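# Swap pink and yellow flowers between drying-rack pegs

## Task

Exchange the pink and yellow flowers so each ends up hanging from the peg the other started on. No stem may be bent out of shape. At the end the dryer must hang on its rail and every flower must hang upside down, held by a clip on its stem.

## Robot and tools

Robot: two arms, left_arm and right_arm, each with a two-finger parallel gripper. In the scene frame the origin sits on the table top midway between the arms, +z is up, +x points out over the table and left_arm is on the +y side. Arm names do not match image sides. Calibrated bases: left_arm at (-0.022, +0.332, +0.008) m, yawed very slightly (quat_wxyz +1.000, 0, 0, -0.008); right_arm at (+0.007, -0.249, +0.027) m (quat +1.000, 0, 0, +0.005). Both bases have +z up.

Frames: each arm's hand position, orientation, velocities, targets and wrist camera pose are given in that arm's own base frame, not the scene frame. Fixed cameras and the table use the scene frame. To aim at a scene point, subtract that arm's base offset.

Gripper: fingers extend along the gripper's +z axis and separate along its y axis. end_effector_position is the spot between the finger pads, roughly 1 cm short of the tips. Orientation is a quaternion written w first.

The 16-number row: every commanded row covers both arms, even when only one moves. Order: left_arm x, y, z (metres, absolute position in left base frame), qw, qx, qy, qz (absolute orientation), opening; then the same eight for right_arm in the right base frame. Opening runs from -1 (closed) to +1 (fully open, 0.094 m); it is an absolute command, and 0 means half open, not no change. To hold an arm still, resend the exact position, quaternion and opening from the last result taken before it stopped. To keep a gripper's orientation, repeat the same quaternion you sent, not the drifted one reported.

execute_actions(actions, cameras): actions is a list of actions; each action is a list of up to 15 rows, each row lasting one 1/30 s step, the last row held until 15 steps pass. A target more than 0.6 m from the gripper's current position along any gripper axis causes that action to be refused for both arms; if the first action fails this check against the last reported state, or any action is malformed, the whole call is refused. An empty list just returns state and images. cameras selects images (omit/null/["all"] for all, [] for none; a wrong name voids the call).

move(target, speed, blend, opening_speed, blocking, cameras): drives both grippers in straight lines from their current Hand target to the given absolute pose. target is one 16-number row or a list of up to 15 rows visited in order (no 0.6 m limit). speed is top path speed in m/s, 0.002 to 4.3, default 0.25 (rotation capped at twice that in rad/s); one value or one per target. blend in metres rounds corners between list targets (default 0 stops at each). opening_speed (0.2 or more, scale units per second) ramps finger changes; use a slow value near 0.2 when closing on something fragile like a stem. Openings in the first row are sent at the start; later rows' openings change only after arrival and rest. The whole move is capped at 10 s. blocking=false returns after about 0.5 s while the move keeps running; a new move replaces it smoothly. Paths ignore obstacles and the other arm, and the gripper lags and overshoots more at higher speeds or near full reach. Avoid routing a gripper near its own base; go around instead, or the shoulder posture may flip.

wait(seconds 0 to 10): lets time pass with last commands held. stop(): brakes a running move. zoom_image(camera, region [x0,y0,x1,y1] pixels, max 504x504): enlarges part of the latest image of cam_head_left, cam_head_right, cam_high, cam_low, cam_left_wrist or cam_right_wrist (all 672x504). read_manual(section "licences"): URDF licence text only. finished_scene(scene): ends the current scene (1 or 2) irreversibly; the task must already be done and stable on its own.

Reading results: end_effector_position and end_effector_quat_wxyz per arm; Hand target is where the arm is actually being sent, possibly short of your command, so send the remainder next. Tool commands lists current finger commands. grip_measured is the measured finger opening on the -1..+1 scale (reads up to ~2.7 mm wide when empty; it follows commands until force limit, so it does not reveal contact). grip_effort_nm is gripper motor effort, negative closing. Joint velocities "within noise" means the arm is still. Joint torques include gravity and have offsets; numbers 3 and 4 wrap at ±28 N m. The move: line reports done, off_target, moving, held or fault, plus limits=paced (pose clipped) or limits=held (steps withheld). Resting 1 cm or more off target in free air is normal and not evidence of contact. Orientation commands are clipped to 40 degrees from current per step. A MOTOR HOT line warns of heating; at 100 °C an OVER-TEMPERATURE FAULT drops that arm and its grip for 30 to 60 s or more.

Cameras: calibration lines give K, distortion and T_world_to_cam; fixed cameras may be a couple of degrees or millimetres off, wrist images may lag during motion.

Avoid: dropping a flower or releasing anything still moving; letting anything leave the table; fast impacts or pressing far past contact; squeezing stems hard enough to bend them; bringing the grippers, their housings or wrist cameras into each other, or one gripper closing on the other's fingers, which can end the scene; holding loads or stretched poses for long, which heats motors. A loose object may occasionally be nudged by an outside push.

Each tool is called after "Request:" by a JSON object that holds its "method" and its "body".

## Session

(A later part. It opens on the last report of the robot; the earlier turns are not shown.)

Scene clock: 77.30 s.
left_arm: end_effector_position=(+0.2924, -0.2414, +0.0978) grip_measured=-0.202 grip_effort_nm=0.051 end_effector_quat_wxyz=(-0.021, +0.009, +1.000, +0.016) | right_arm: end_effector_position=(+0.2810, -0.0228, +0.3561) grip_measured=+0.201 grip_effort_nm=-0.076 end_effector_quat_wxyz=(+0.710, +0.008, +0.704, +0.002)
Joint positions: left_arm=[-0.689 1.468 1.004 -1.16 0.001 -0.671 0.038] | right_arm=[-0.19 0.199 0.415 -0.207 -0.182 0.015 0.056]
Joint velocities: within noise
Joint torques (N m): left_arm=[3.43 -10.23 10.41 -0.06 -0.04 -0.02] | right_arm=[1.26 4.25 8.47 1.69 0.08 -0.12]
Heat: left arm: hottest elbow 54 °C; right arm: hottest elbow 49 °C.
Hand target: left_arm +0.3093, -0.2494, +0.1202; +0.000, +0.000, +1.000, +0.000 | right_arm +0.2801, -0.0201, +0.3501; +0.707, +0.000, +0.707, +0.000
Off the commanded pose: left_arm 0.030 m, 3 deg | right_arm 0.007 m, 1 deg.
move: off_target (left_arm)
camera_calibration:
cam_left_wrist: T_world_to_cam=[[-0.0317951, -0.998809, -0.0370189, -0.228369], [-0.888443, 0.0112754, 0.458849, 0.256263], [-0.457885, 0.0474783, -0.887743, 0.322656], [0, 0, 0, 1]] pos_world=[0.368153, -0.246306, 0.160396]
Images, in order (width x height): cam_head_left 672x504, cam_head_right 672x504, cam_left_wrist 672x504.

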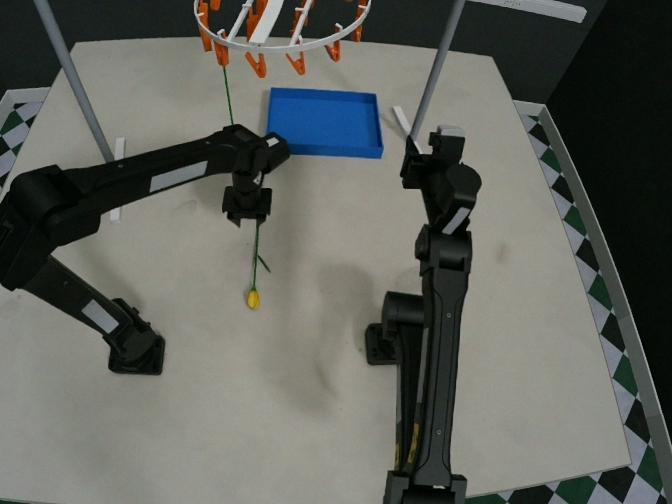

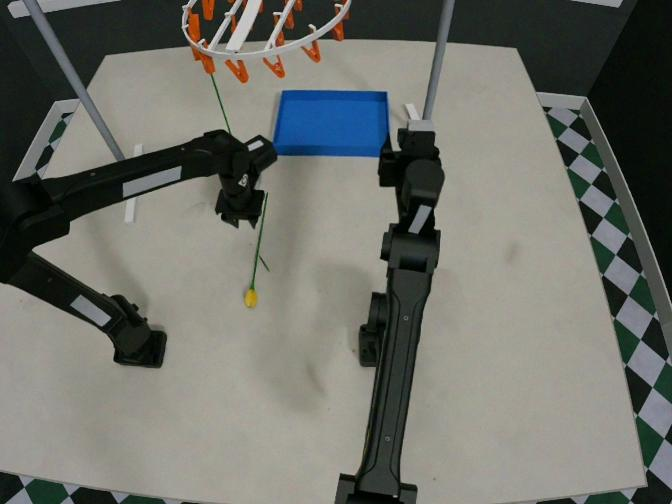

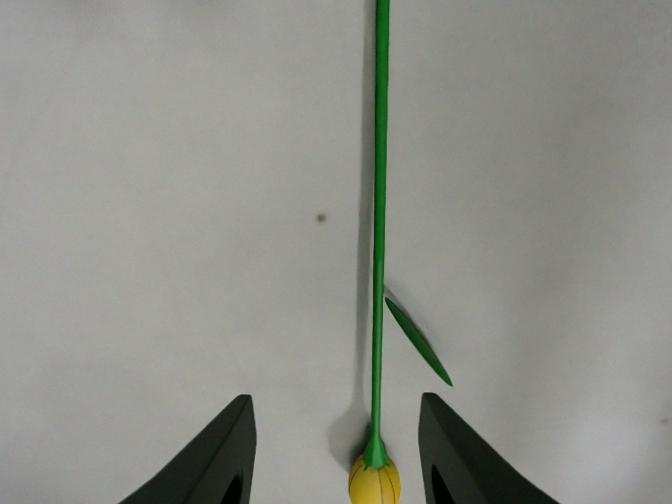

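Request:
{"method": "move", "body": {"target": [[0.27,-0.12,0.35,0.7071,0,0.7071,0,0.4,0.28,-0.02,0.35,0.7071,0,0.7071,0,0.2],[0.36,-0.08,0.485,0.691,0.231,0.637,-0.2505,0.4,0.28,0.10,0.27,0.690,-0.153,0.690,0.153,0.2],[0.38,-0.09,0.49,0.691,0.231,0.637,-0.2505,0.4,0.36,0.31,0.26,0.690,-0.153,0.690,0.153,0.2]], "speed": 0.25}}

Scene clock: 87.47 s.
left_arm: end_effector_position=(+0.3766, -0.0853, +0.4501) grip_measured=+0.398 grip_effort_nm=0.046 end_effector_quat_wxyz=(+0.669, +0.218, +0.663, -0.256) | right_arm: end_effector_position=(+0.3501, +0.2967, +0.2356) grip_measured=+0.201 grip_effort_nm=-0.081 end_effector_quat_wxyz=(+0.674, -0.159, +0.707, +0.146)
Joint positions: left_arm=[0.097 0.742 0.758 0.021 0.781 -0.074 0.066] | right_arm=[0.859 1.183 0.44 0.688 0.424 0.015 0.056]
Joint velocities: within noise
Joint torques (N m): left_arm=[1.73 -1.26 13.53 2.8 -0.09 -0.01] | right_arm=[0.97 -4.78 10.81 2.69 0.11 -0.11]
Heat: left arm: hottest elbow 57 °C; right arm: hottest elbow 48 °C.
Hand target: left_arm +0.3771, -0.0894, +0.4887; +0.691, +0.231, +0.637, -0.251 | right_arm +0.3587, +0.3088, +0.2599; +0.690, -0.153, +0.691, +0.153
Off the commanded pose: left_arm 0.040 m, 4 deg | right_arm 0.030 m, 3 deg.
move: off_target (left_arm, right_arm)
camera_calibration:
cam_left_wrist: T_world_to_cam=[[-0.627984, -0.777475, 0.034191, 0.154714], [-0.328237, 0.224778, -0.917461, 0.594448], [0.705617, -0.587374, -0.396353, -0.046954], [0, 0, 0, 1]] pos_world=[0.32541, -0.040912, 0.521483]
cam_right_wrist: T_world_to_cam=[[0.426251, -0.90446, 0.0161771, 0.114209], [-0.41069, -0.20942, -0.887399, 0.456188], [0.806005, 0.371611, -0.460718, -0.196984], [0, 0, 0, 1]] pos_world=[0.29744, 0.272034, 0.312219]

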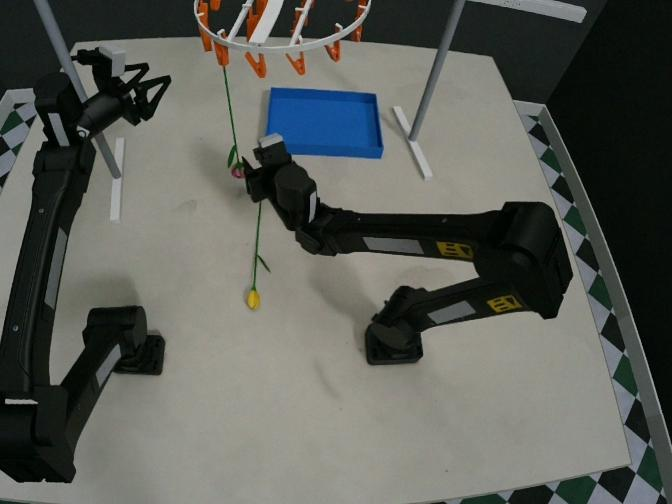

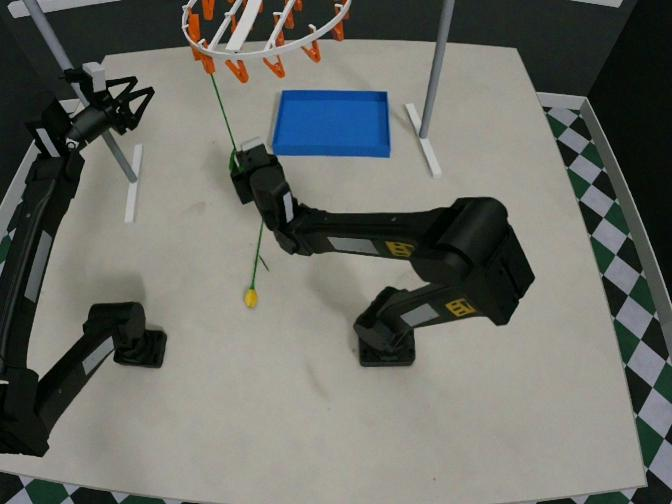

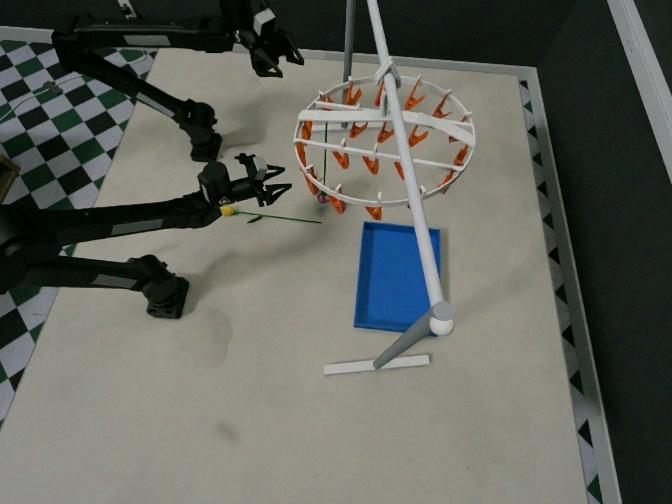

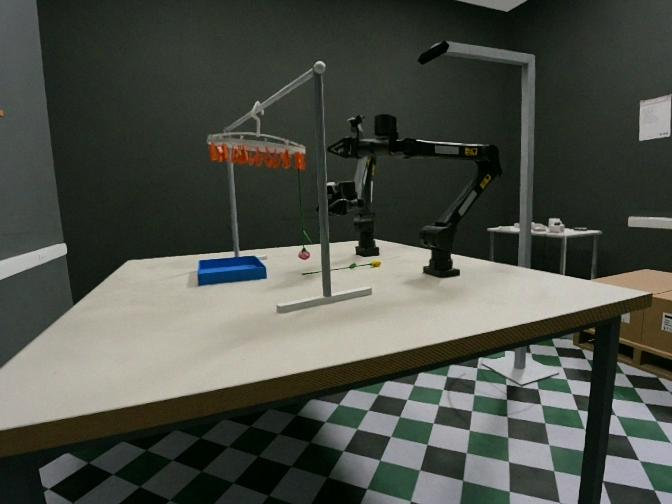

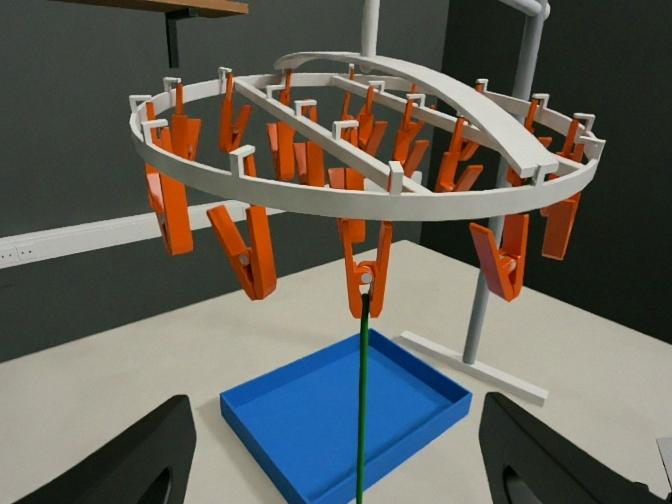

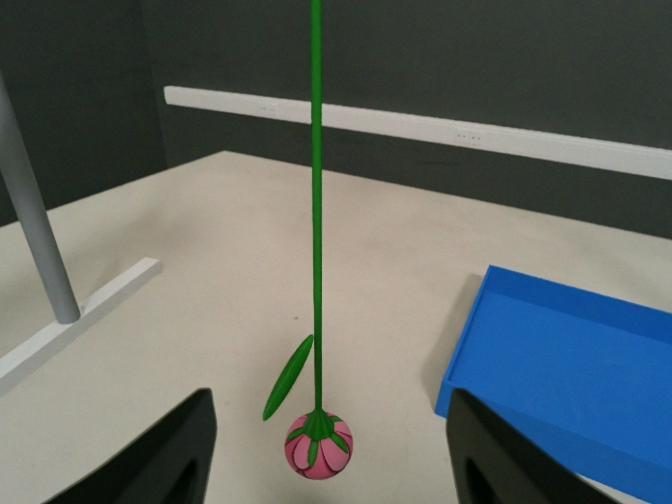

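Request:
{"method": "move", "body": {"target": [[0.455,-0.167,0.475,0.691,0.231,0.637,-0.2505,0.35,0.45,0.357,0.275,0.690,-0.153,0.690,0.153,0.1]], "speed": 0.12, "cameras": ["cam_left_wrist","cam_right_wrist"]}}

Scene clock: 92.83 s.
left_arm: end_effector_position=(+0.4483, -0.1607, +0.4344) grip_measured=+0.352 grip_effort_nm=-0.120 end_effector_quat_wxyz=(+0.665, +0.220, +0.666, -0.256) | right_arm: end_effector_position=(+0.4349, +0.3494, +0.2570) grip_measured=+0.101 grip_effort_nm=-0.071 end_effector_quat_wxyz=(+0.680, -0.156, +0.700, +0.155)
Joint positions: left_arm=[-0.161 0.979 0.842 0.154 0.524 -0.057 0.064] | right_arm=[0.779 1.416 0.699 0.687 0.336 0.015 0.052]
Joint velocities: within noise
Joint torques (N m): left_arm=[1.79 -4.13 13.55 2.96 -0.08 0.16] | right_arm=[-0.09 -9.52 11.21 1.69 -0.08 -0.11]
Heat: left arm: hottest elbow 59 °C; right arm: hottest elbow 48 °C.
Hand target: left_arm +0.4519, -0.1660, +0.4740; +0.691, +0.231, +0.637, -0.251 | right_arm +0.4488, +0.3560, +0.2749; +0.690, -0.153, +0.690, +0.153
Off the commanded pose: left_arm 0.042 m, 5 deg | right_arm 0.025 m, 2 deg.
move: off_target (left_arm, right_arm)
camera_calibration:
cam_left_wrist: T_world_to_cam=[[-0.629182, -0.77647, 0.0350004, 0.14201], [-0.3367, 0.231692, -0.912662, 0.623286], [0.700545, -0.586015, -0.407214, -0.14089], [0, 0, 0, 1]] pos_world=[0.397911, -0.116708, 0.506507]
cam_right_wrist: T_world_to_cam=[[0.434346, -0.900739, 0.00369478, 0.123754], [-0.395541, -0.194416, -0.897636, 0.511867], [0.809254, 0.388423, -0.440722, -0.287468], [0, 0, 0, 1]] pos_world=[0.381347, 0.322644, 0.33232]
Images, in order (width x height): cam_left_wrist 672x504, cam_right_wrist 672x504.

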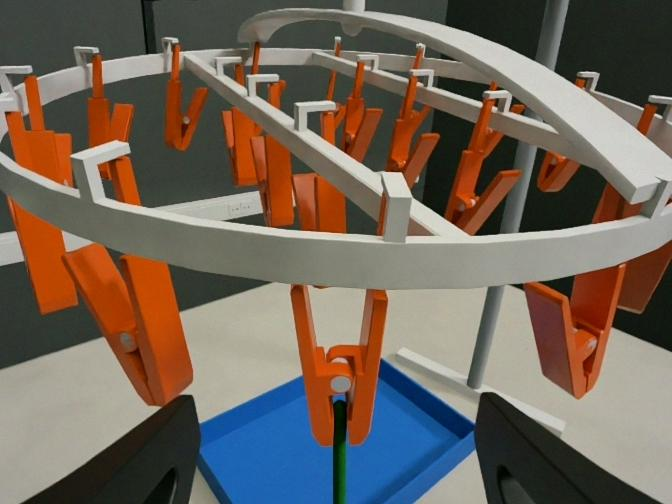

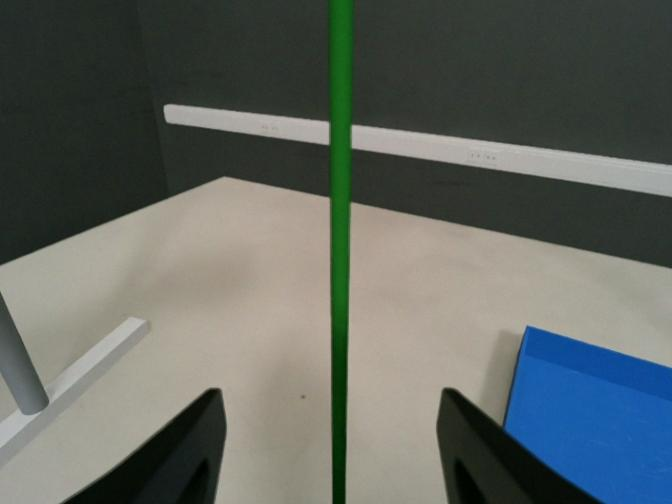

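Request:
{"method": "move", "body": {"target": [[0.490,-0.197,0.458,0.691,0.231,0.637,-0.2505,0.3,0.485,0.374,0.277,0.690,-0.153,0.690,0.153,0.1]], "speed": 0.1, "cameras": ["cam_left_wrist","cam_right_wrist"]}}

Scene clock: 98.03 s.
left_arm: end_effector_position=(+0.4820, -0.1892, +0.4182) grip_measured=+0.302 grip_effort_nm=-0.125 end_effector_quat_wxyz=(+0.665, +0.221, +0.667, -0.254) | right_arm: end_effector_position=(+0.4696, +0.3673, +0.2599) grip_measured=+0.101 grip_effort_nm=-0.076 end_effector_quat_wxyz=(+0.680, -0.156, +0.700, +0.155)
Joint positions: left_arm=[-0.225 1.102 0.88 0.236 0.46 -0.05 0.061] | right_arm=[0.752 1.503 0.803 0.672 0.309 0.015 0.052]
Joint velocities: within noise
Joint torques (N m): left_arm=[1.67 -5.6 13.38 2.99 -0.08 0.16] | right_arm=[-0.15 -11.22 11.21 1.76 -0.08 -0.11]
Heat: left arm: hottest elbow 61 °C; right arm: hottest elbow 48 °C.
Hand target: left_arm +0.4870, -0.1958, +0.4571; +0.691, +0.231, +0.637, -0.251 | right_arm +0.4838, +0.3731, +0.2770; +0.690, -0.153, +0.690, +0.153
Off the commanded pose: left_arm 0.041 m, 5 deg | right_arm 0.024 m, 2 deg.
move: off_target (left_arm, right_arm)
camera_calibration:
cam_left_wrist: T_world_to_cam=[[-0.628875, -0.776914, 0.030348, 0.143355], [-0.335444, 0.235899, -0.912047, 0.626461], [0.701423, -0.583743, -0.408962, -0.187071], [0, 0, 0, 1]] pos_world=[0.43151, -0.145609, 0.490506]
cam_right_wrist: T_world_to_cam=[[0.434367, -0.900732, 0.00262126, 0.125053], [-0.39531, -0.193247, -0.89799, 0.531191], [0.809355, 0.389021, -0.440008, -0.321714], [0, 0, 0, 1]] pos_world=[0.416047, 0.340444, 0.335119]
Images, in order (width x height): cam_left_wrist 672x504, cam_right_wrist 672x504.

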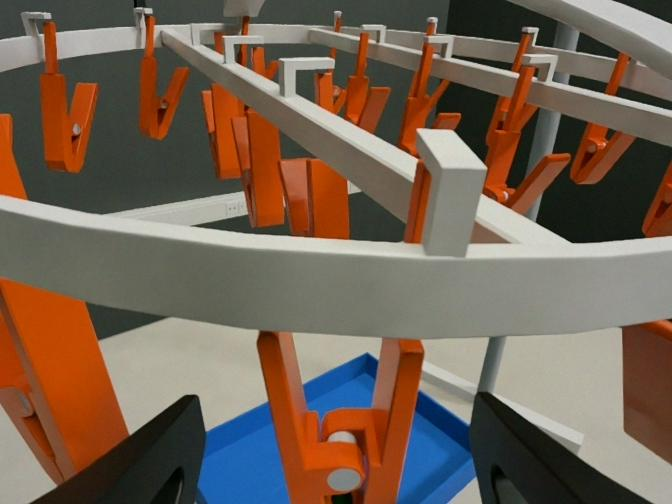

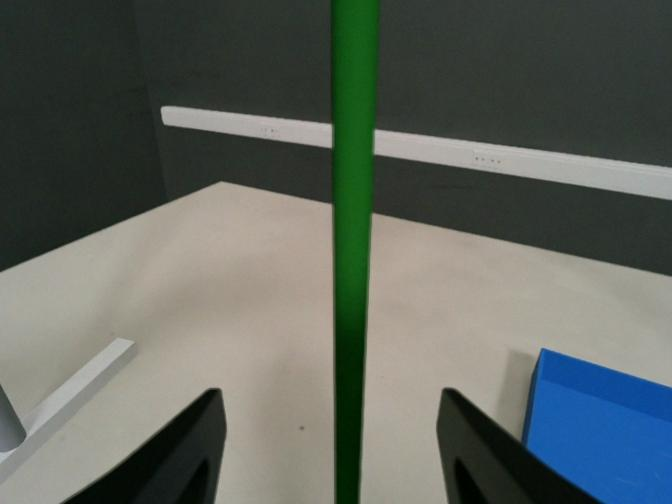

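Request:
{"method": "move", "body": {"target": [0.508,-0.212,0.457,0.691,0.231,0.637,-0.2505,0.3,0.485,0.374,0.277,0.690,-0.153,0.690,0.153,-1], "speed": 0.08, "opening_speed": 1, "cameras": ["cam_left_wrist","cam_right_wrist","cam_head_right"]}}

Scene clock: 112.00 s.
left_arm: end_effector_position=(+0.4994, -0.2034, +0.4179) grip_measured=+0.302 grip_effort_nm=-0.120 end_effector_quat_wxyz=(+0.665, +0.222, +0.667, -0.253) | right_arm: end_effector_position=(+0.4696, +0.3673, +0.2597) grip_measured=-0.960 grip_effort_nm=-0.950 end_effector_quat_wxyz=(+0.680, -0.156, +0.700, +0.155)
Joint positions: left_arm=[-0.252 1.16 0.922 0.252 0.434 -0.048 0.061] | right_arm=[0.752 1.503 0.803 0.671 0.309 0.015 0.002]
Joint velocities: within noise
Joint torques (N m): left_arm=[1.73 -6.24 13.37 3.03 -0.08 0.18] | right_arm=[-0.21 -11.28 11.23 1.7 -0.07 -0.11]
Heat: left arm: hottest elbow 65 °C; right arm: hottest elbow 50 °C.
Hand target: left_arm +0.5049, -0.2108, +0.4562; +0.691, +0.231, +0.637, -0.251 | right_arm +0.4838, +0.3731, +0.2770; +0.690, -0.153, +0.690, +0.153
Off the commanded pose: left_arm 0.041 m, 5 deg | right_arm 0.024 m, 2 deg.
move: off_target (left_arm, right_arm)
camera_calibration:
cam_left_wrist: T_world_to_cam=[[-0.628917, -0.776958, 0.0282787, 0.14416], [-0.334629, 0.237679, -0.911884, 0.635202], [0.701774, -0.582962, -0.409473, -0.207459], [0, 0, 0, 1]] pos_world=[0.44881, -0.159909, 0.490205]
cam_right_wrist: T_world_to_cam=[[0.434421, -0.900705, 0.00285361, 0.124944], [-0.395774, -0.193731, -0.897681, 0.531355], [0.809099, 0.388842, -0.440636, -0.321381], [0, 0, 0, 1]] pos_world=[0.416047, 0.340444, 0.335019]
Images, in order (width x height): cam_head_right 672x504, cam_left_wrist 672x504, cam_right_wrist 672x504.

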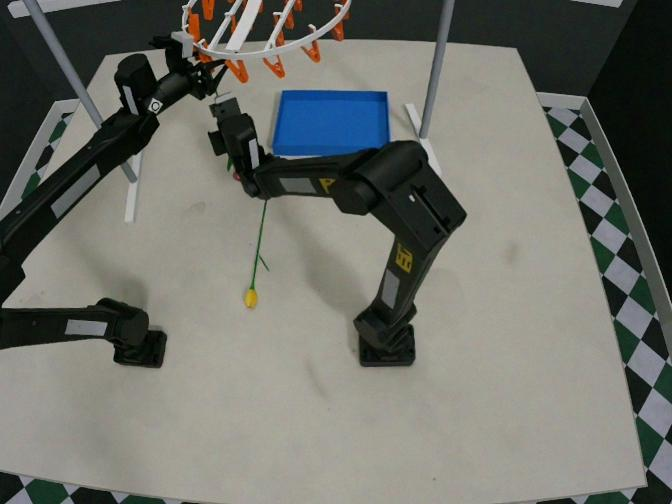

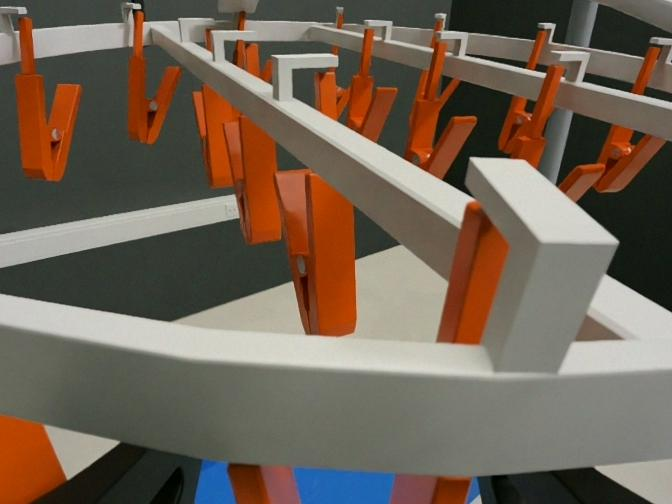

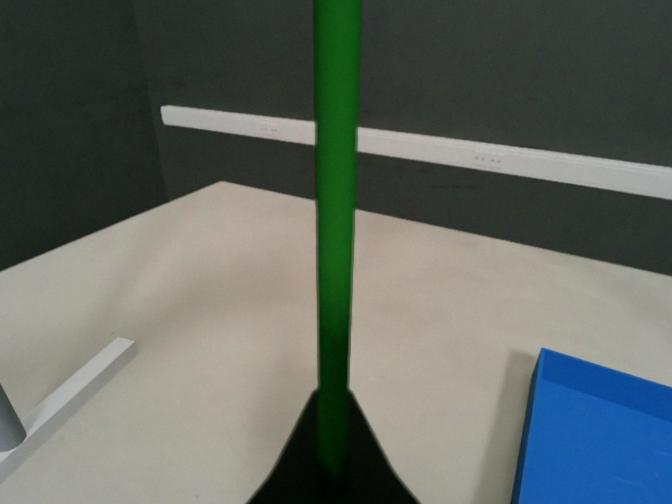

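Request:
{"method": "move", "body": {"target": [0.508,-0.212,0.457,0.691,0.231,0.637,-0.2505,-1,0.485,0.374,0.277,0.690,-0.153,0.690,0.153,-1], "opening_speed": 0.5, "cameras": ["cam_left_wrist","cam_high"]}}

Request:
{"method": "zoom_image", "body": {"camera": "cam_high", "region": [260, 50, 360, 150]}}

Scene clock: 117.50 s.
left_arm: end_effector_position=(+0.4995, -0.2034, +0.4185) grip_measured=-0.620 grip_effort_nm=-1.057 end_effector_quat_wxyz=(+0.666, +0.222, +0.666, -0.253) | right_arm: end_effector_position=(+0.4696, +0.3673, +0.2592) grip_measured=-0.963 grip_effort_nm=-1.033 end_effector_quat_wxyz=(+0.679, -0.156, +0.700, +0.155)
Joint positions: left_arm=[-0.252 1.16 0.923 0.253 0.433 -0.047 0.018] | right_arm=[0.752 1.504 0.803 0.67 0.309 0.015 0.002]
Joint velocities: within noise
Joint torques (N m): left_arm=[1.73 -6.18 13.37 2.97 -0.07 0.16] | right_arm=[-0.26 -11.4 11.26 1.72 -0.07 -0.12]
Heat: left arm: hottest elbow 64 °C; right arm: hottest elbow 50 °C.
Hand target: left_arm +0.5050, -0.2108, +0.4563; +0.691, +0.231, +0.637, -0.251 | right_arm +0.4838, +0.3731, +0.2769; +0.690, -0.153, +0.690, +0.153
Off the commanded pose: left_arm 0.040 m, 5 deg | right_arm 0.024 m, 2 deg.
move: off_target (left_arm, right_arm)
camera_calibration:
cam_left_wrist: T_world_to_cam=[[-0.628641, -0.777234, 0.0268014, 0.144639], [-0.332684, 0.237611, -0.912613, 0.635094], [0.702946, -0.582622, -0.407945, -0.208407], [0, 0, 0, 1]] pos_world=[0.44871, -0.15991, 0.4907]
Images, in order (width x height): cam_high 672x504, cam_left_wrist 672x504.

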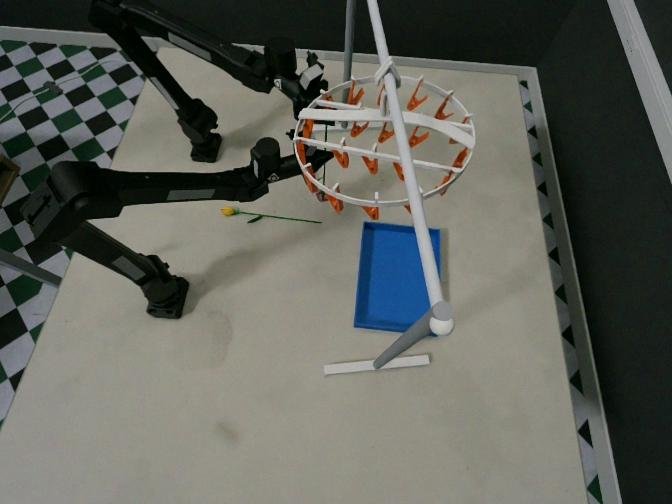

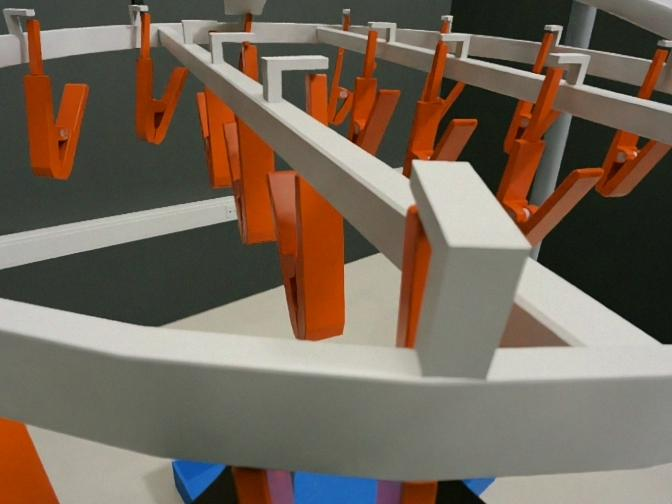

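Scaled by 5.040 from the camera's 672x504 image, which has a finer 960x720 frame.

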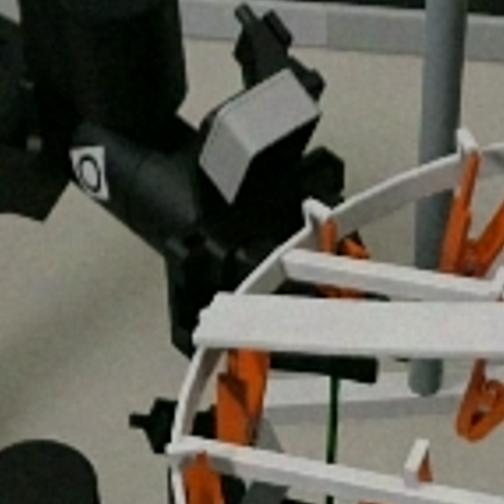

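Request:
{"method": "move", "body": {"target": [0.508,-0.212,0.457,0.691,0.231,0.637,-0.2505,-1,0.478,0.372,0.210,0.690,-0.153,0.690,0.153,-1], "speed": 0.07, "cameras": ["cam_high","cam_head_right"]}}

Request:
{"method": "zoom_image", "body": {"camera": "cam_head_right", "region": [170, 40, 270, 140]}}

Request:
{"method": "zoom_image", "body": {"camera": "cam_high", "region": [280, 70, 340, 130]}}

Scene clock: 121.93 s.
left_arm: end_effector_position=(+0.4995, -0.2034, +0.4185) grip_measured=-0.620 grip_effort_nm=-1.062 end_effector_quat_wxyz=(+0.666, +0.222, +0.666, -0.253) | right_arm: end_effector_position=(+0.4775, +0.3741, +0.2153) grip_measured=-0.963 grip_effort_nm=-1.033 end_effector_quat_wxyz=(+0.689, -0.150, +0.691, +0.160)
Joint positions: left_arm=[-0.252 1.16 0.923 0.253 0.433 -0.047 0.018] | right_arm=[0.752 1.639 0.785 0.853 0.311 0.015 0.002]
Joint velocities: within noise
Joint torques (N m): left_arm=[1.73 -6.24 13.38 2.97 -0.07 0.16] | right_arm=[0.32 -13.04 6.08 2.77 0.09 -0.11]
Heat: left arm: hottest elbow 64 °C; right arm: hottest elbow 51 °C.
Hand target: left_arm +0.5050, -0.2108, +0.4563; +0.691, +0.231, +0.637, -0.251 | right_arm +0.4779, +0.3720, +0.2101; +0.690, -0.153, +0.690, +0.153
Off the commanded pose: left_arm 0.040 m, 5 deg | right_arm 0.006 m, 1 deg.
move: off_target (left_arm)
Images, in order (width x height): cam_head_right 672x504, cam_high 672x504.

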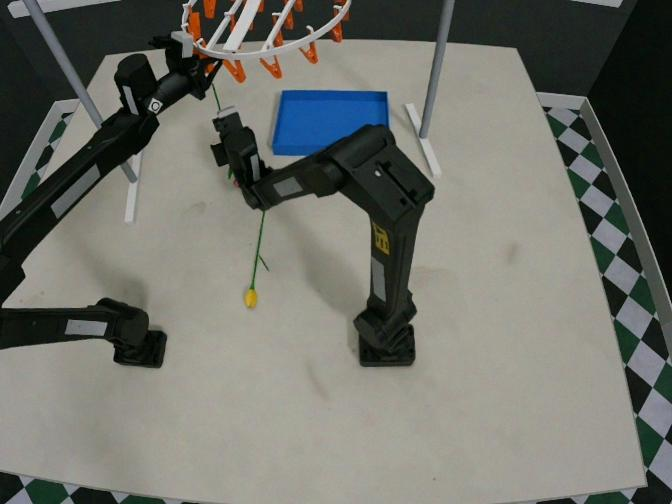

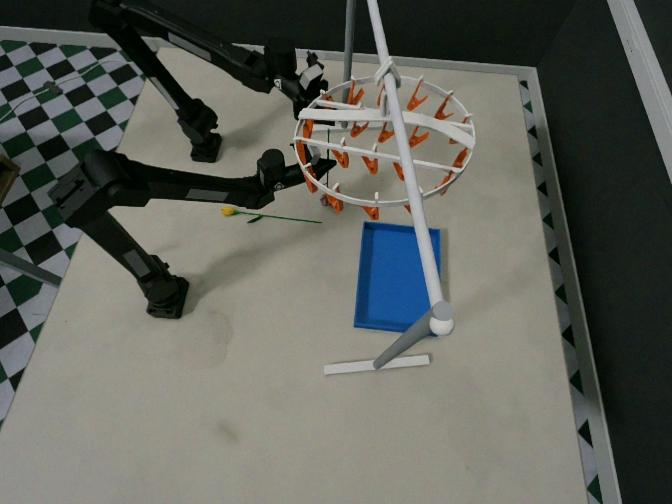

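Scaled by 5.040 from the camera's 672x504 image, which has a finer 960x720 frame.

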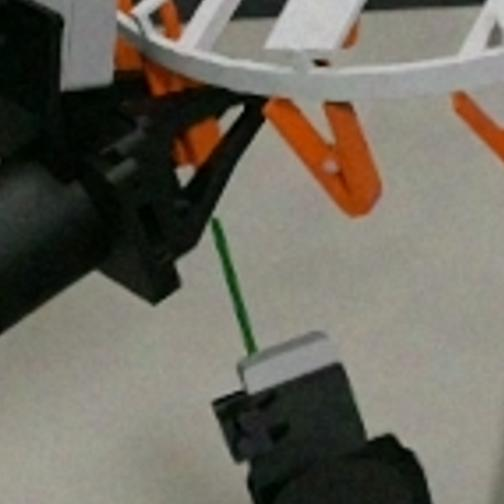

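Scaled by 8.400 from the camera's 672x504 image, which has a finer 960x720 frame.

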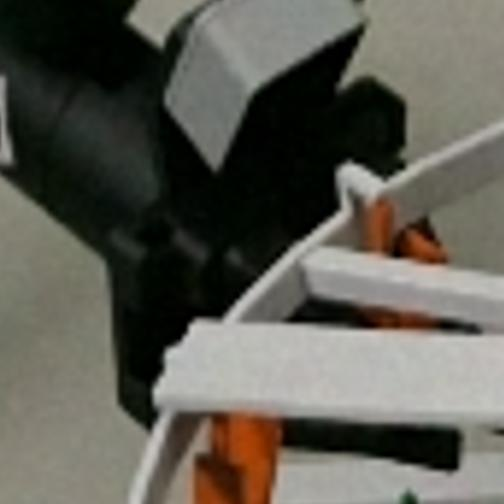

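Request:
{"method": "move", "body": {"target": [[0.508,-0.212,0.457,0.691,0.231,0.637,-0.2505,-1,0.44,0.352,0.17,0.690,-0.153,0.690,0.153,-1],[0.508,-0.212,0.457,0.691,0.231,0.637,-0.2505,-1,0.34,0.22,0.25,0.707,0,0.707,0,-1],[0.508,-0.212,0.457,0.691,0.231,0.637,-0.2505,-1,0.30,0.20,0.20,0.3827,0,0.9239,0,-1],[0.508,-0.212,0.457,0.691,0.231,0.637,-0.2505,-1,0.30,0.20,0.10,0,0,1,0,-1]], "speed": 0.17, "cameras": ["cam_head_left","cam_right_wrist","cam_high"]}}

Scene clock: 132.93 s.
left_arm: end_effector_position=(+0.4995, -0.2034, +0.4185) grip_measured=-0.620 grip_effort_nm=-1.062 end_effector_quat_wxyz=(+0.666, +0.222, +0.666, -0.253) | right_arm: end_effector_position=(+0.2826, +0.1916, +0.0868) grip_measured=-0.963 grip_effort_nm=-1.033 end_effector_quat_wxyz=(-0.011, +0.004, +1.000, -0.010)
Joint positions: left_arm=[-0.252 1.16 0.923 0.253 0.433 -0.047 0.018] | right_arm=[0.599 1.372 0.873 -1.102 0.003 0.606 0.002]
Joint velocities: within noise
Joint torques (N m): left_arm=[1.73 -6.24 13.38 2.97 -0.06 0.16] | right_arm=[-0.09 -8.35 10.56 -0.12 -0.06 -0.12]
Heat: left arm: hottest elbow 64 °C; right arm: hottest elbow 50 °C.
Hand target: left_arm +0.5050, -0.2108, +0.4563; +0.691, +0.231, +0.637, -0.251 | right_arm +0.2995, +0.1995, +0.1002; +0.001, +0.000, +1.000, +0.000
Off the commanded pose: left_arm 0.040 m, 4 deg | right_arm 0.023 m, 2 deg.
move: off_target (left_arm, right_arm)
camera_calibration:
cam_right_wrist: T_world_to_cam=[[0.00182188, -0.999901, 0.0139747, 0.188786], [-0.899801, 0.00445797, 0.436277, 0.256796], [-0.436296, -0.0133693, -0.899704, 0.290856], [0, 0, 0, 1]] pos_world=[0.357621, 0.191511, 0.147012]
Images, in order (width x height): cam_head_left 672x504, cam_high 672x504, cam_right_wrist 672x504.

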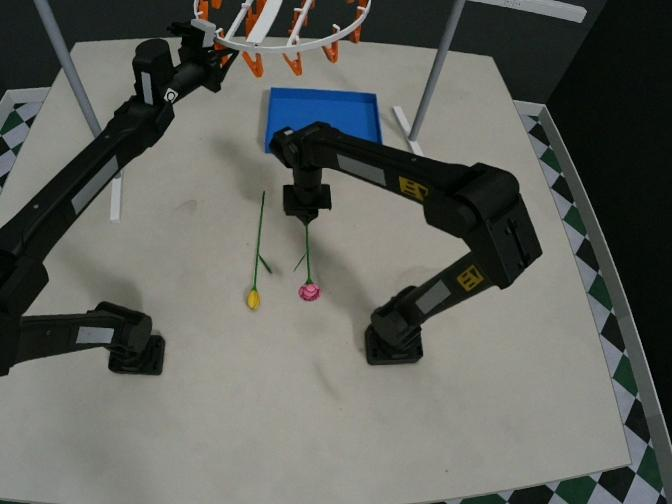

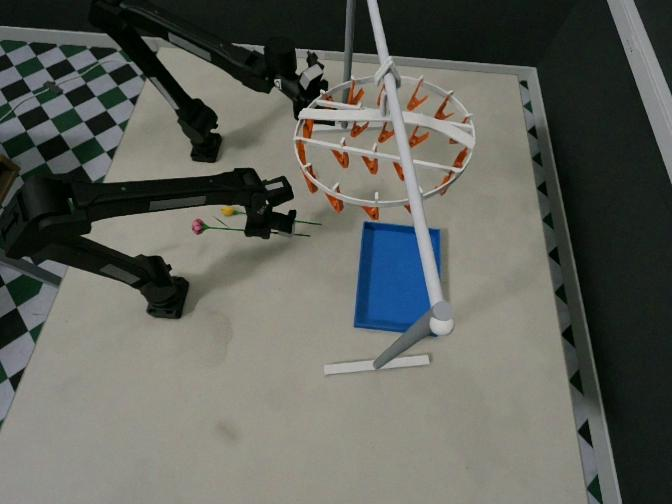

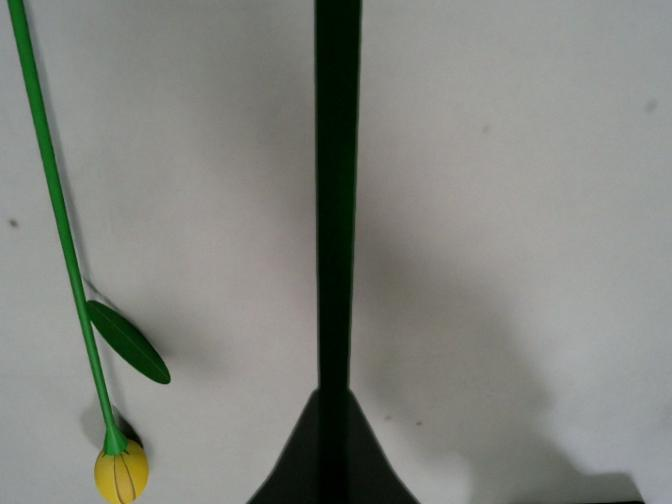

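Request:
{"method": "move", "body": {"target": [[0.508,-0.212,0.457,0.691,0.231,0.637,-0.2505,-1,0.30,0.165,0.08,0,0,1,0,-1],[0.508,-0.212,0.457,0.691,0.231,0.637,-0.2505,-1,0.30,0.165,-0.016,0,0,1,0,-1],[0.508,-0.212,0.457,0.691,0.231,0.637,-0.2505,-1,0.30,0.165,-0.0165,0,0,1,0,-0.2],[0.508,-0.212,0.457,0.691,0.231,0.637,-0.2505,-1,0.30,0.165,0.10,0,0,1,0,-0.2],[0.508,-0.212,0.457,0.691,0.231,0.637,-0.2505,-1,0.265,0.31,0.10,0,0,1,0,-0.1]], "speed": 0.13, "opening_speed": 1.5, "cameras": ["cam_head_left","cam_right_wrist"]}}

Scene clock: 141.73 s.
left_arm: end_effector_position=(+0.4995, -0.2034, +0.4185) grip_measured=-0.620 grip_effort_nm=-1.067 end_effector_quat_wxyz=(+0.666, +0.222, +0.666, -0.253) | right_arm: end_effector_position=(+0.2542, +0.2941, +0.0888) grip_measured=-0.102 grip_effort_nm=0.076 end_effector_quat_wxyz=(-0.010, -0.005, +1.000, -0.009)
Joint positions: left_arm=[-0.252 1.16 0.923 0.253 0.433 -0.047 0.018] | right_arm=[0.858 1.487 0.999 -1.11 -0.003 0.849 0.042]
Joint velocities: within noise
Joint torques (N m): left_arm=[1.73 -6.18 13.38 2.97 -0.07 0.16] | right_arm=[1.2 -10.29 10.65 -0.08 0.13 0.17]
Heat: left arm: hottest elbow 64 °C; right arm: hottest elbow 49 °C.
Hand target: left_arm +0.5050, -0.2108, +0.4563; +0.691, +0.231, +0.637, -0.251 | right_arm +0.2644, +0.3095, +0.1001; +0.000, +0.000, +1.000, +0.000
Off the commanded pose: left_arm 0.040 m, 4 deg | right_arm 0.022 m, 2 deg.
move: off_target (left_arm, right_arm); target 5's new opening was sent with right_arm's hand 0.022 m and 2 deg from that target
camera_calibration:
cam_right_wrist: T_world_to_cam=[[0.0180784, -0.999761, 0.012317, 0.287155], [-0.901109, -0.0109544, 0.433455, 0.235016], [-0.433216, -0.0189351, -0.901091, 0.282674], [0, 0, 0, 1]] pos_world=[0.329042, 0.295013, 0.14931]
Images, in order (width x height): cam_head_left 672x504, cam_right_wrist 672x504.

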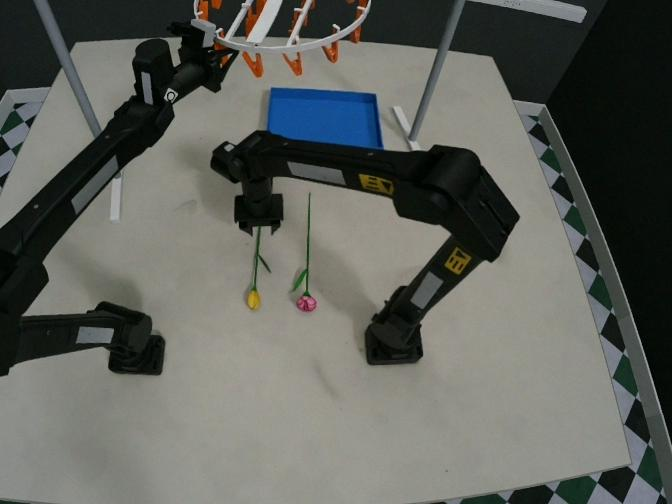

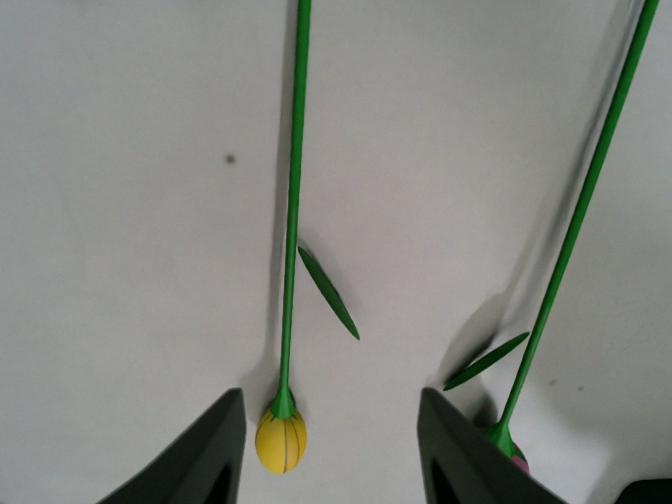

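Request:
{"method": "move", "body": {"target": [0.508,-0.212,0.457,0.691,0.231,0.637,-0.2505,-1,0.269,0.319,0.03,0,0.035,0.9994,0,-0.1], "speed": 0.12, "cameras": ["cam_head_left","cam_right_wrist"]}}

Request:
{"method": "zoom_image", "body": {"camera": "cam_head_left", "region": [200, 170, 340, 310]}}

Scene clock: 148.60 s.
left_arm: end_effector_position=(+0.4995, -0.2034, +0.4185) grip_measured=-0.620 grip_effort_nm=-1.067 end_effector_quat_wxyz=(+0.666, +0.222, +0.666, -0.253) | right_arm: end_effector_position=(+0.2733, +0.3177, +0.0370) grip_measured=-0.101 grip_effort_nm=0.076 end_effector_quat_wxyz=(+0.002, +0.032, +0.999, +0.004)
Joint positions: left_arm=[-0.252 1.16 0.923 0.253 0.433 -0.047 0.018] | right_arm=[0.861 1.616 0.993 -0.939 -0.002 0.925 0.042]
Joint velocities: within noise
Joint torques (N m): left_arm=[1.79 -6.3 13.37 2.96 -0.07 0.16] | right_arm=[1.49 -12.22 5.91 0.75 0.15 0.19]
Heat: left arm: hottest elbow 64 °C; right arm: hottest elbow 49 °C.
Hand target: left_arm +0.5050, -0.2108, +0.4563; +0.691, +0.231, +0.637, -0.251 | right_arm +0.2690, +0.3188, +0.0302; +0.000, +0.035, +0.999, +0.000
Off the commanded pose: left_arm 0.040 m, 4 deg | right_arm 0.008 m, 1 deg.
move: off_target (left_arm)
camera_calibration:
cam_right_wrist: T_world_to_cam=[[-0.0554583, -0.998356, -0.014468, 0.331768], [-0.91008, 0.0445836, 0.412027, 0.26056], [-0.410705, 0.0360174, -0.911057, 0.221432], [0, 0, 0, 1]] pos_world=[0.346473, 0.311631, 0.0991791]
Images, in order (width x height): cam_head_left 672x504, cam_right_wrist 672x504.

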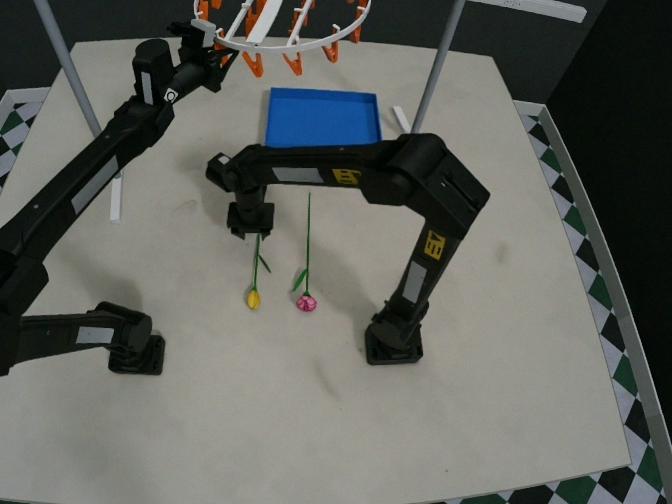

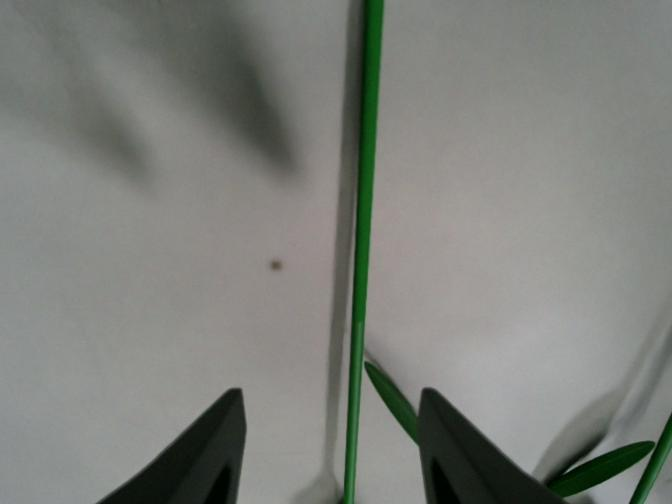

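Scaled by 3.600 from the camera's 672x504 image, which has a finer 960x720 frame.

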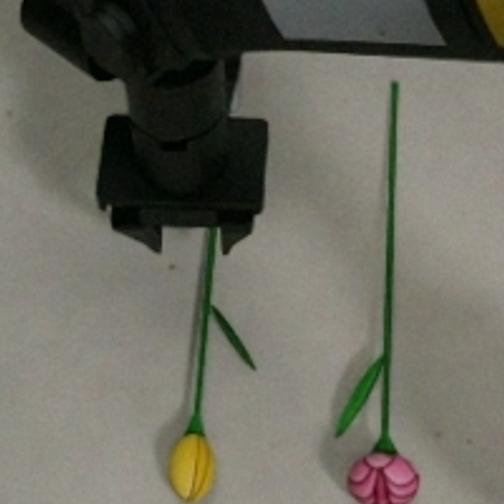

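Request:
{"method": "move", "body": {"target": [[0.508,-0.212,0.457,0.691,0.231,0.637,-0.2505,-1,0.268,0.314,-0.04,0,0.045,0.999,0,-0.1],[0.508,-0.212,0.457,0.691,0.231,0.637,-0.2505,-1,0.268,0.314,-0.04,0,0.045,0.999,0,-1]], "speed": 0.07, "opening_speed": 1, "cameras": ["cam_right_wrist"]}}

Scene clock: 153.17 s.
left_arm: end_effector_position=(+0.4995, -0.2034, +0.4185) grip_measured=-0.620 grip_effort_nm=-1.062 end_effector_quat_wxyz=(+0.666, +0.222, +0.666, -0.253) | right_arm: end_effector_position=(+0.2757, +0.3180, -0.0141) grip_measured=-0.942 grip_effort_nm=-0.969 end_effector_quat_wxyz=(+0.014, +0.041, +0.999, +0.011)
Joint positions: left_arm=[-0.252 1.16 0.923 0.253 0.433 -0.047 0.018] | right_arm=[0.861 1.7 0.931 -0.768 0.008 0.943 0.003]
Joint velocities: within noise
Joint torques (N m): left_arm=[1.73 -6.18 13.38 2.97 -0.06 0.16] | right_arm=[0.97 -9.35 4.33 1.7 -0.23 0.15]
Heat: left arm: hottest elbow 65 °C; right arm: hottest elbow 48 °C.
Hand target: left_arm +0.5050, -0.2108, +0.4563; +0.691, +0.231, +0.637, -0.251 | right_arm +0.2673, +0.3129, -0.0385; +0.000, +0.045, +0.999, +0.000
Off the commanded pose: left_arm 0.040 m, 4 deg | right_arm 0.027 m, 2 deg.
move: off_target (left_arm, right_arm); target 2's new opening was sent with right_arm's hand 0.027 m and 1 deg from that target
camera_calibration:
cam_right_wrist: T_world_to_cam=[[-0.0730683, -0.996925, -0.0283011, 0.33566], [-0.918651, 0.0562301, 0.391048, 0.282084], [-0.388255, 0.0545721, -0.919935, 0.163569], [0, 0, 0, 1]] pos_world=[0.347169, 0.30984, 0.049664]
Images, in order (width x height): cam_right_wrist 672x504.

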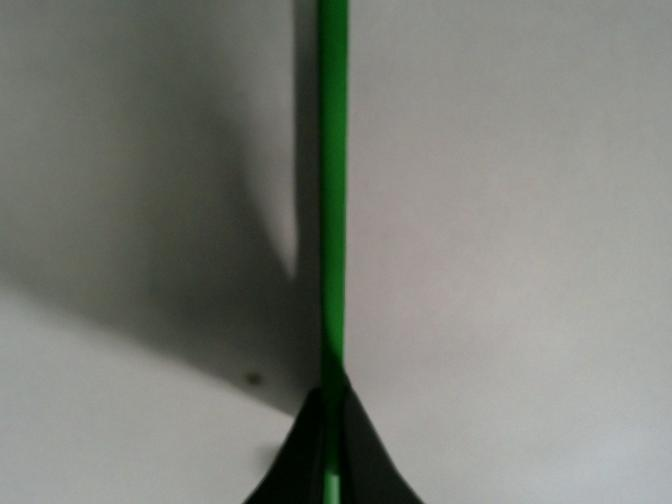

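Request:
{"method": "move", "body": {"target": [[0.508,-0.212,0.457,0.691,0.231,0.637,-0.2505,-1,0.27,0.31,0.14,0,0.03,0.999,0,-1],[0.508,-0.212,0.457,0.691,0.231,0.637,-0.2505,-1,0.30,0.29,0.20,0.3827,0,0.9239,0,-1],[0.508,-0.212,0.457,0.691,0.231,0.637,-0.2505,-1,0.36,0.29,0.18,0.690,-0.153,0.690,0.153,-1],[0.508,-0.212,0.457,0.691,0.231,0.637,-0.2505,-1,0.44,0.352,0.165,0.690,-0.153,0.690,0.153,-1],[0.508,-0.212,0.457,0.691,0.231,0.637,-0.2505,-1,0.473,0.369,0.165,0.690,-0.153,0.690,0.153,-1]], "speed": 0.17, "cameras": ["cam_head_right","cam_right_wrist"]}}

Request:
{"method": "zoom_image", "body": {"camera": "cam_head_right", "region": [170, 50, 230, 110]}}

Scene clock: 163.90 s.
left_arm: end_effector_position=(+0.4995, -0.2034, +0.4185) grip_measured=-0.620 grip_effort_nm=-1.067 end_effector_quat_wxyz=(+0.666, +0.222, +0.666, -0.253) | right_arm: end_effector_position=(+0.4594, +0.3623, +0.1577) grip_measured=-0.947 grip_effort_nm=-1.038 end_effector_quat_wxyz=(+0.683, -0.153, +0.697, +0.157)
Joint positions: left_arm=[-0.252 1.16 0.923 0.253 0.433 -0.047 0.018] | right_arm=[0.761 1.741 0.698 1.024 0.318 0.015 0.002]
Joint velocities: within noise
Joint torques (N m): left_arm=[1.73 -6.24 13.38 2.97 -0.06 0.16] | right_arm=[0.03 -12.63 8.32 1.78 -0.07 -0.11]
Heat: left arm: hottest elbow 65 °C; right arm: hottest elbow 47 °C.
Hand target: left_arm +0.5050, -0.2108, +0.4563; +0.691, +0.231, +0.637, -0.251 | right_arm +0.4724, +0.3684, +0.1651; +0.690, -0.153, +0.690, +0.153
Off the commanded pose: left_arm 0.040 m, 4 deg | right_arm 0.017 m, 1 deg.
move: off_target (left_arm, right_arm)
camera_calibration:
cam_right_wrist: T_world_to_cam=[[0.432981, -0.901403, -0.000558906, 0.126631], [-0.389143, -0.186362, -0.902129, 0.429761], [0.813078, 0.390822, -0.431466, -0.36028], [0, 0, 0, 1]] pos_world=[0.405346, 0.335042, 0.232322]
Images, in order (width x height): cam_head_right 672x504, cam_right_wrist 672x504.

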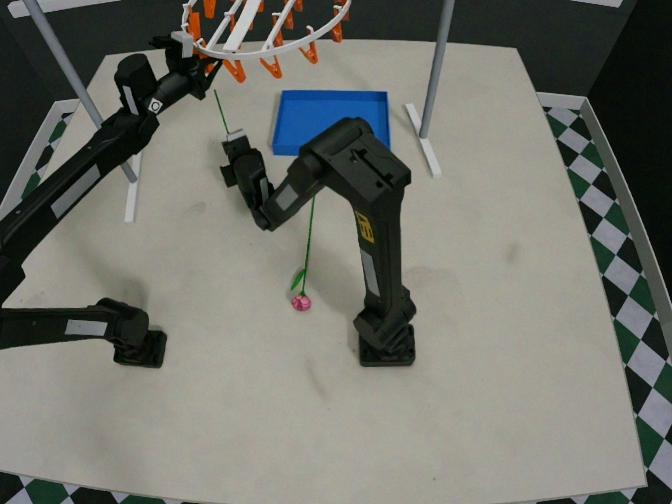

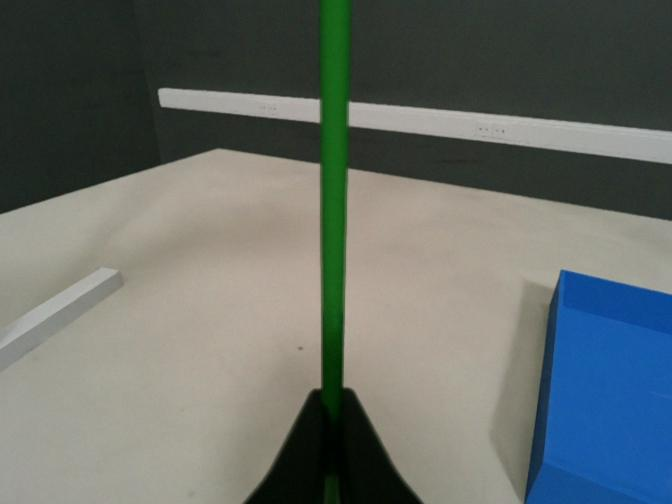

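Scaled by 8.400 from the camera's 672x504 image, which has a finer 960x720 frame.

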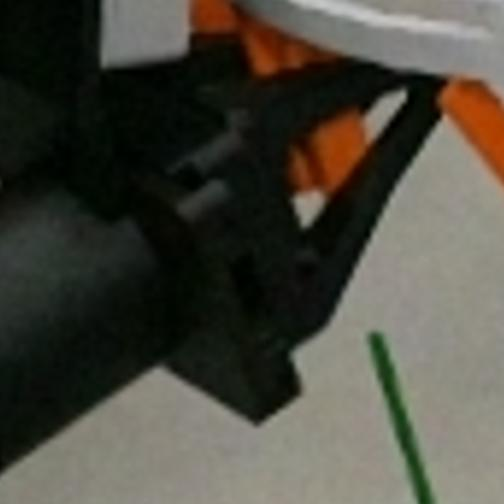

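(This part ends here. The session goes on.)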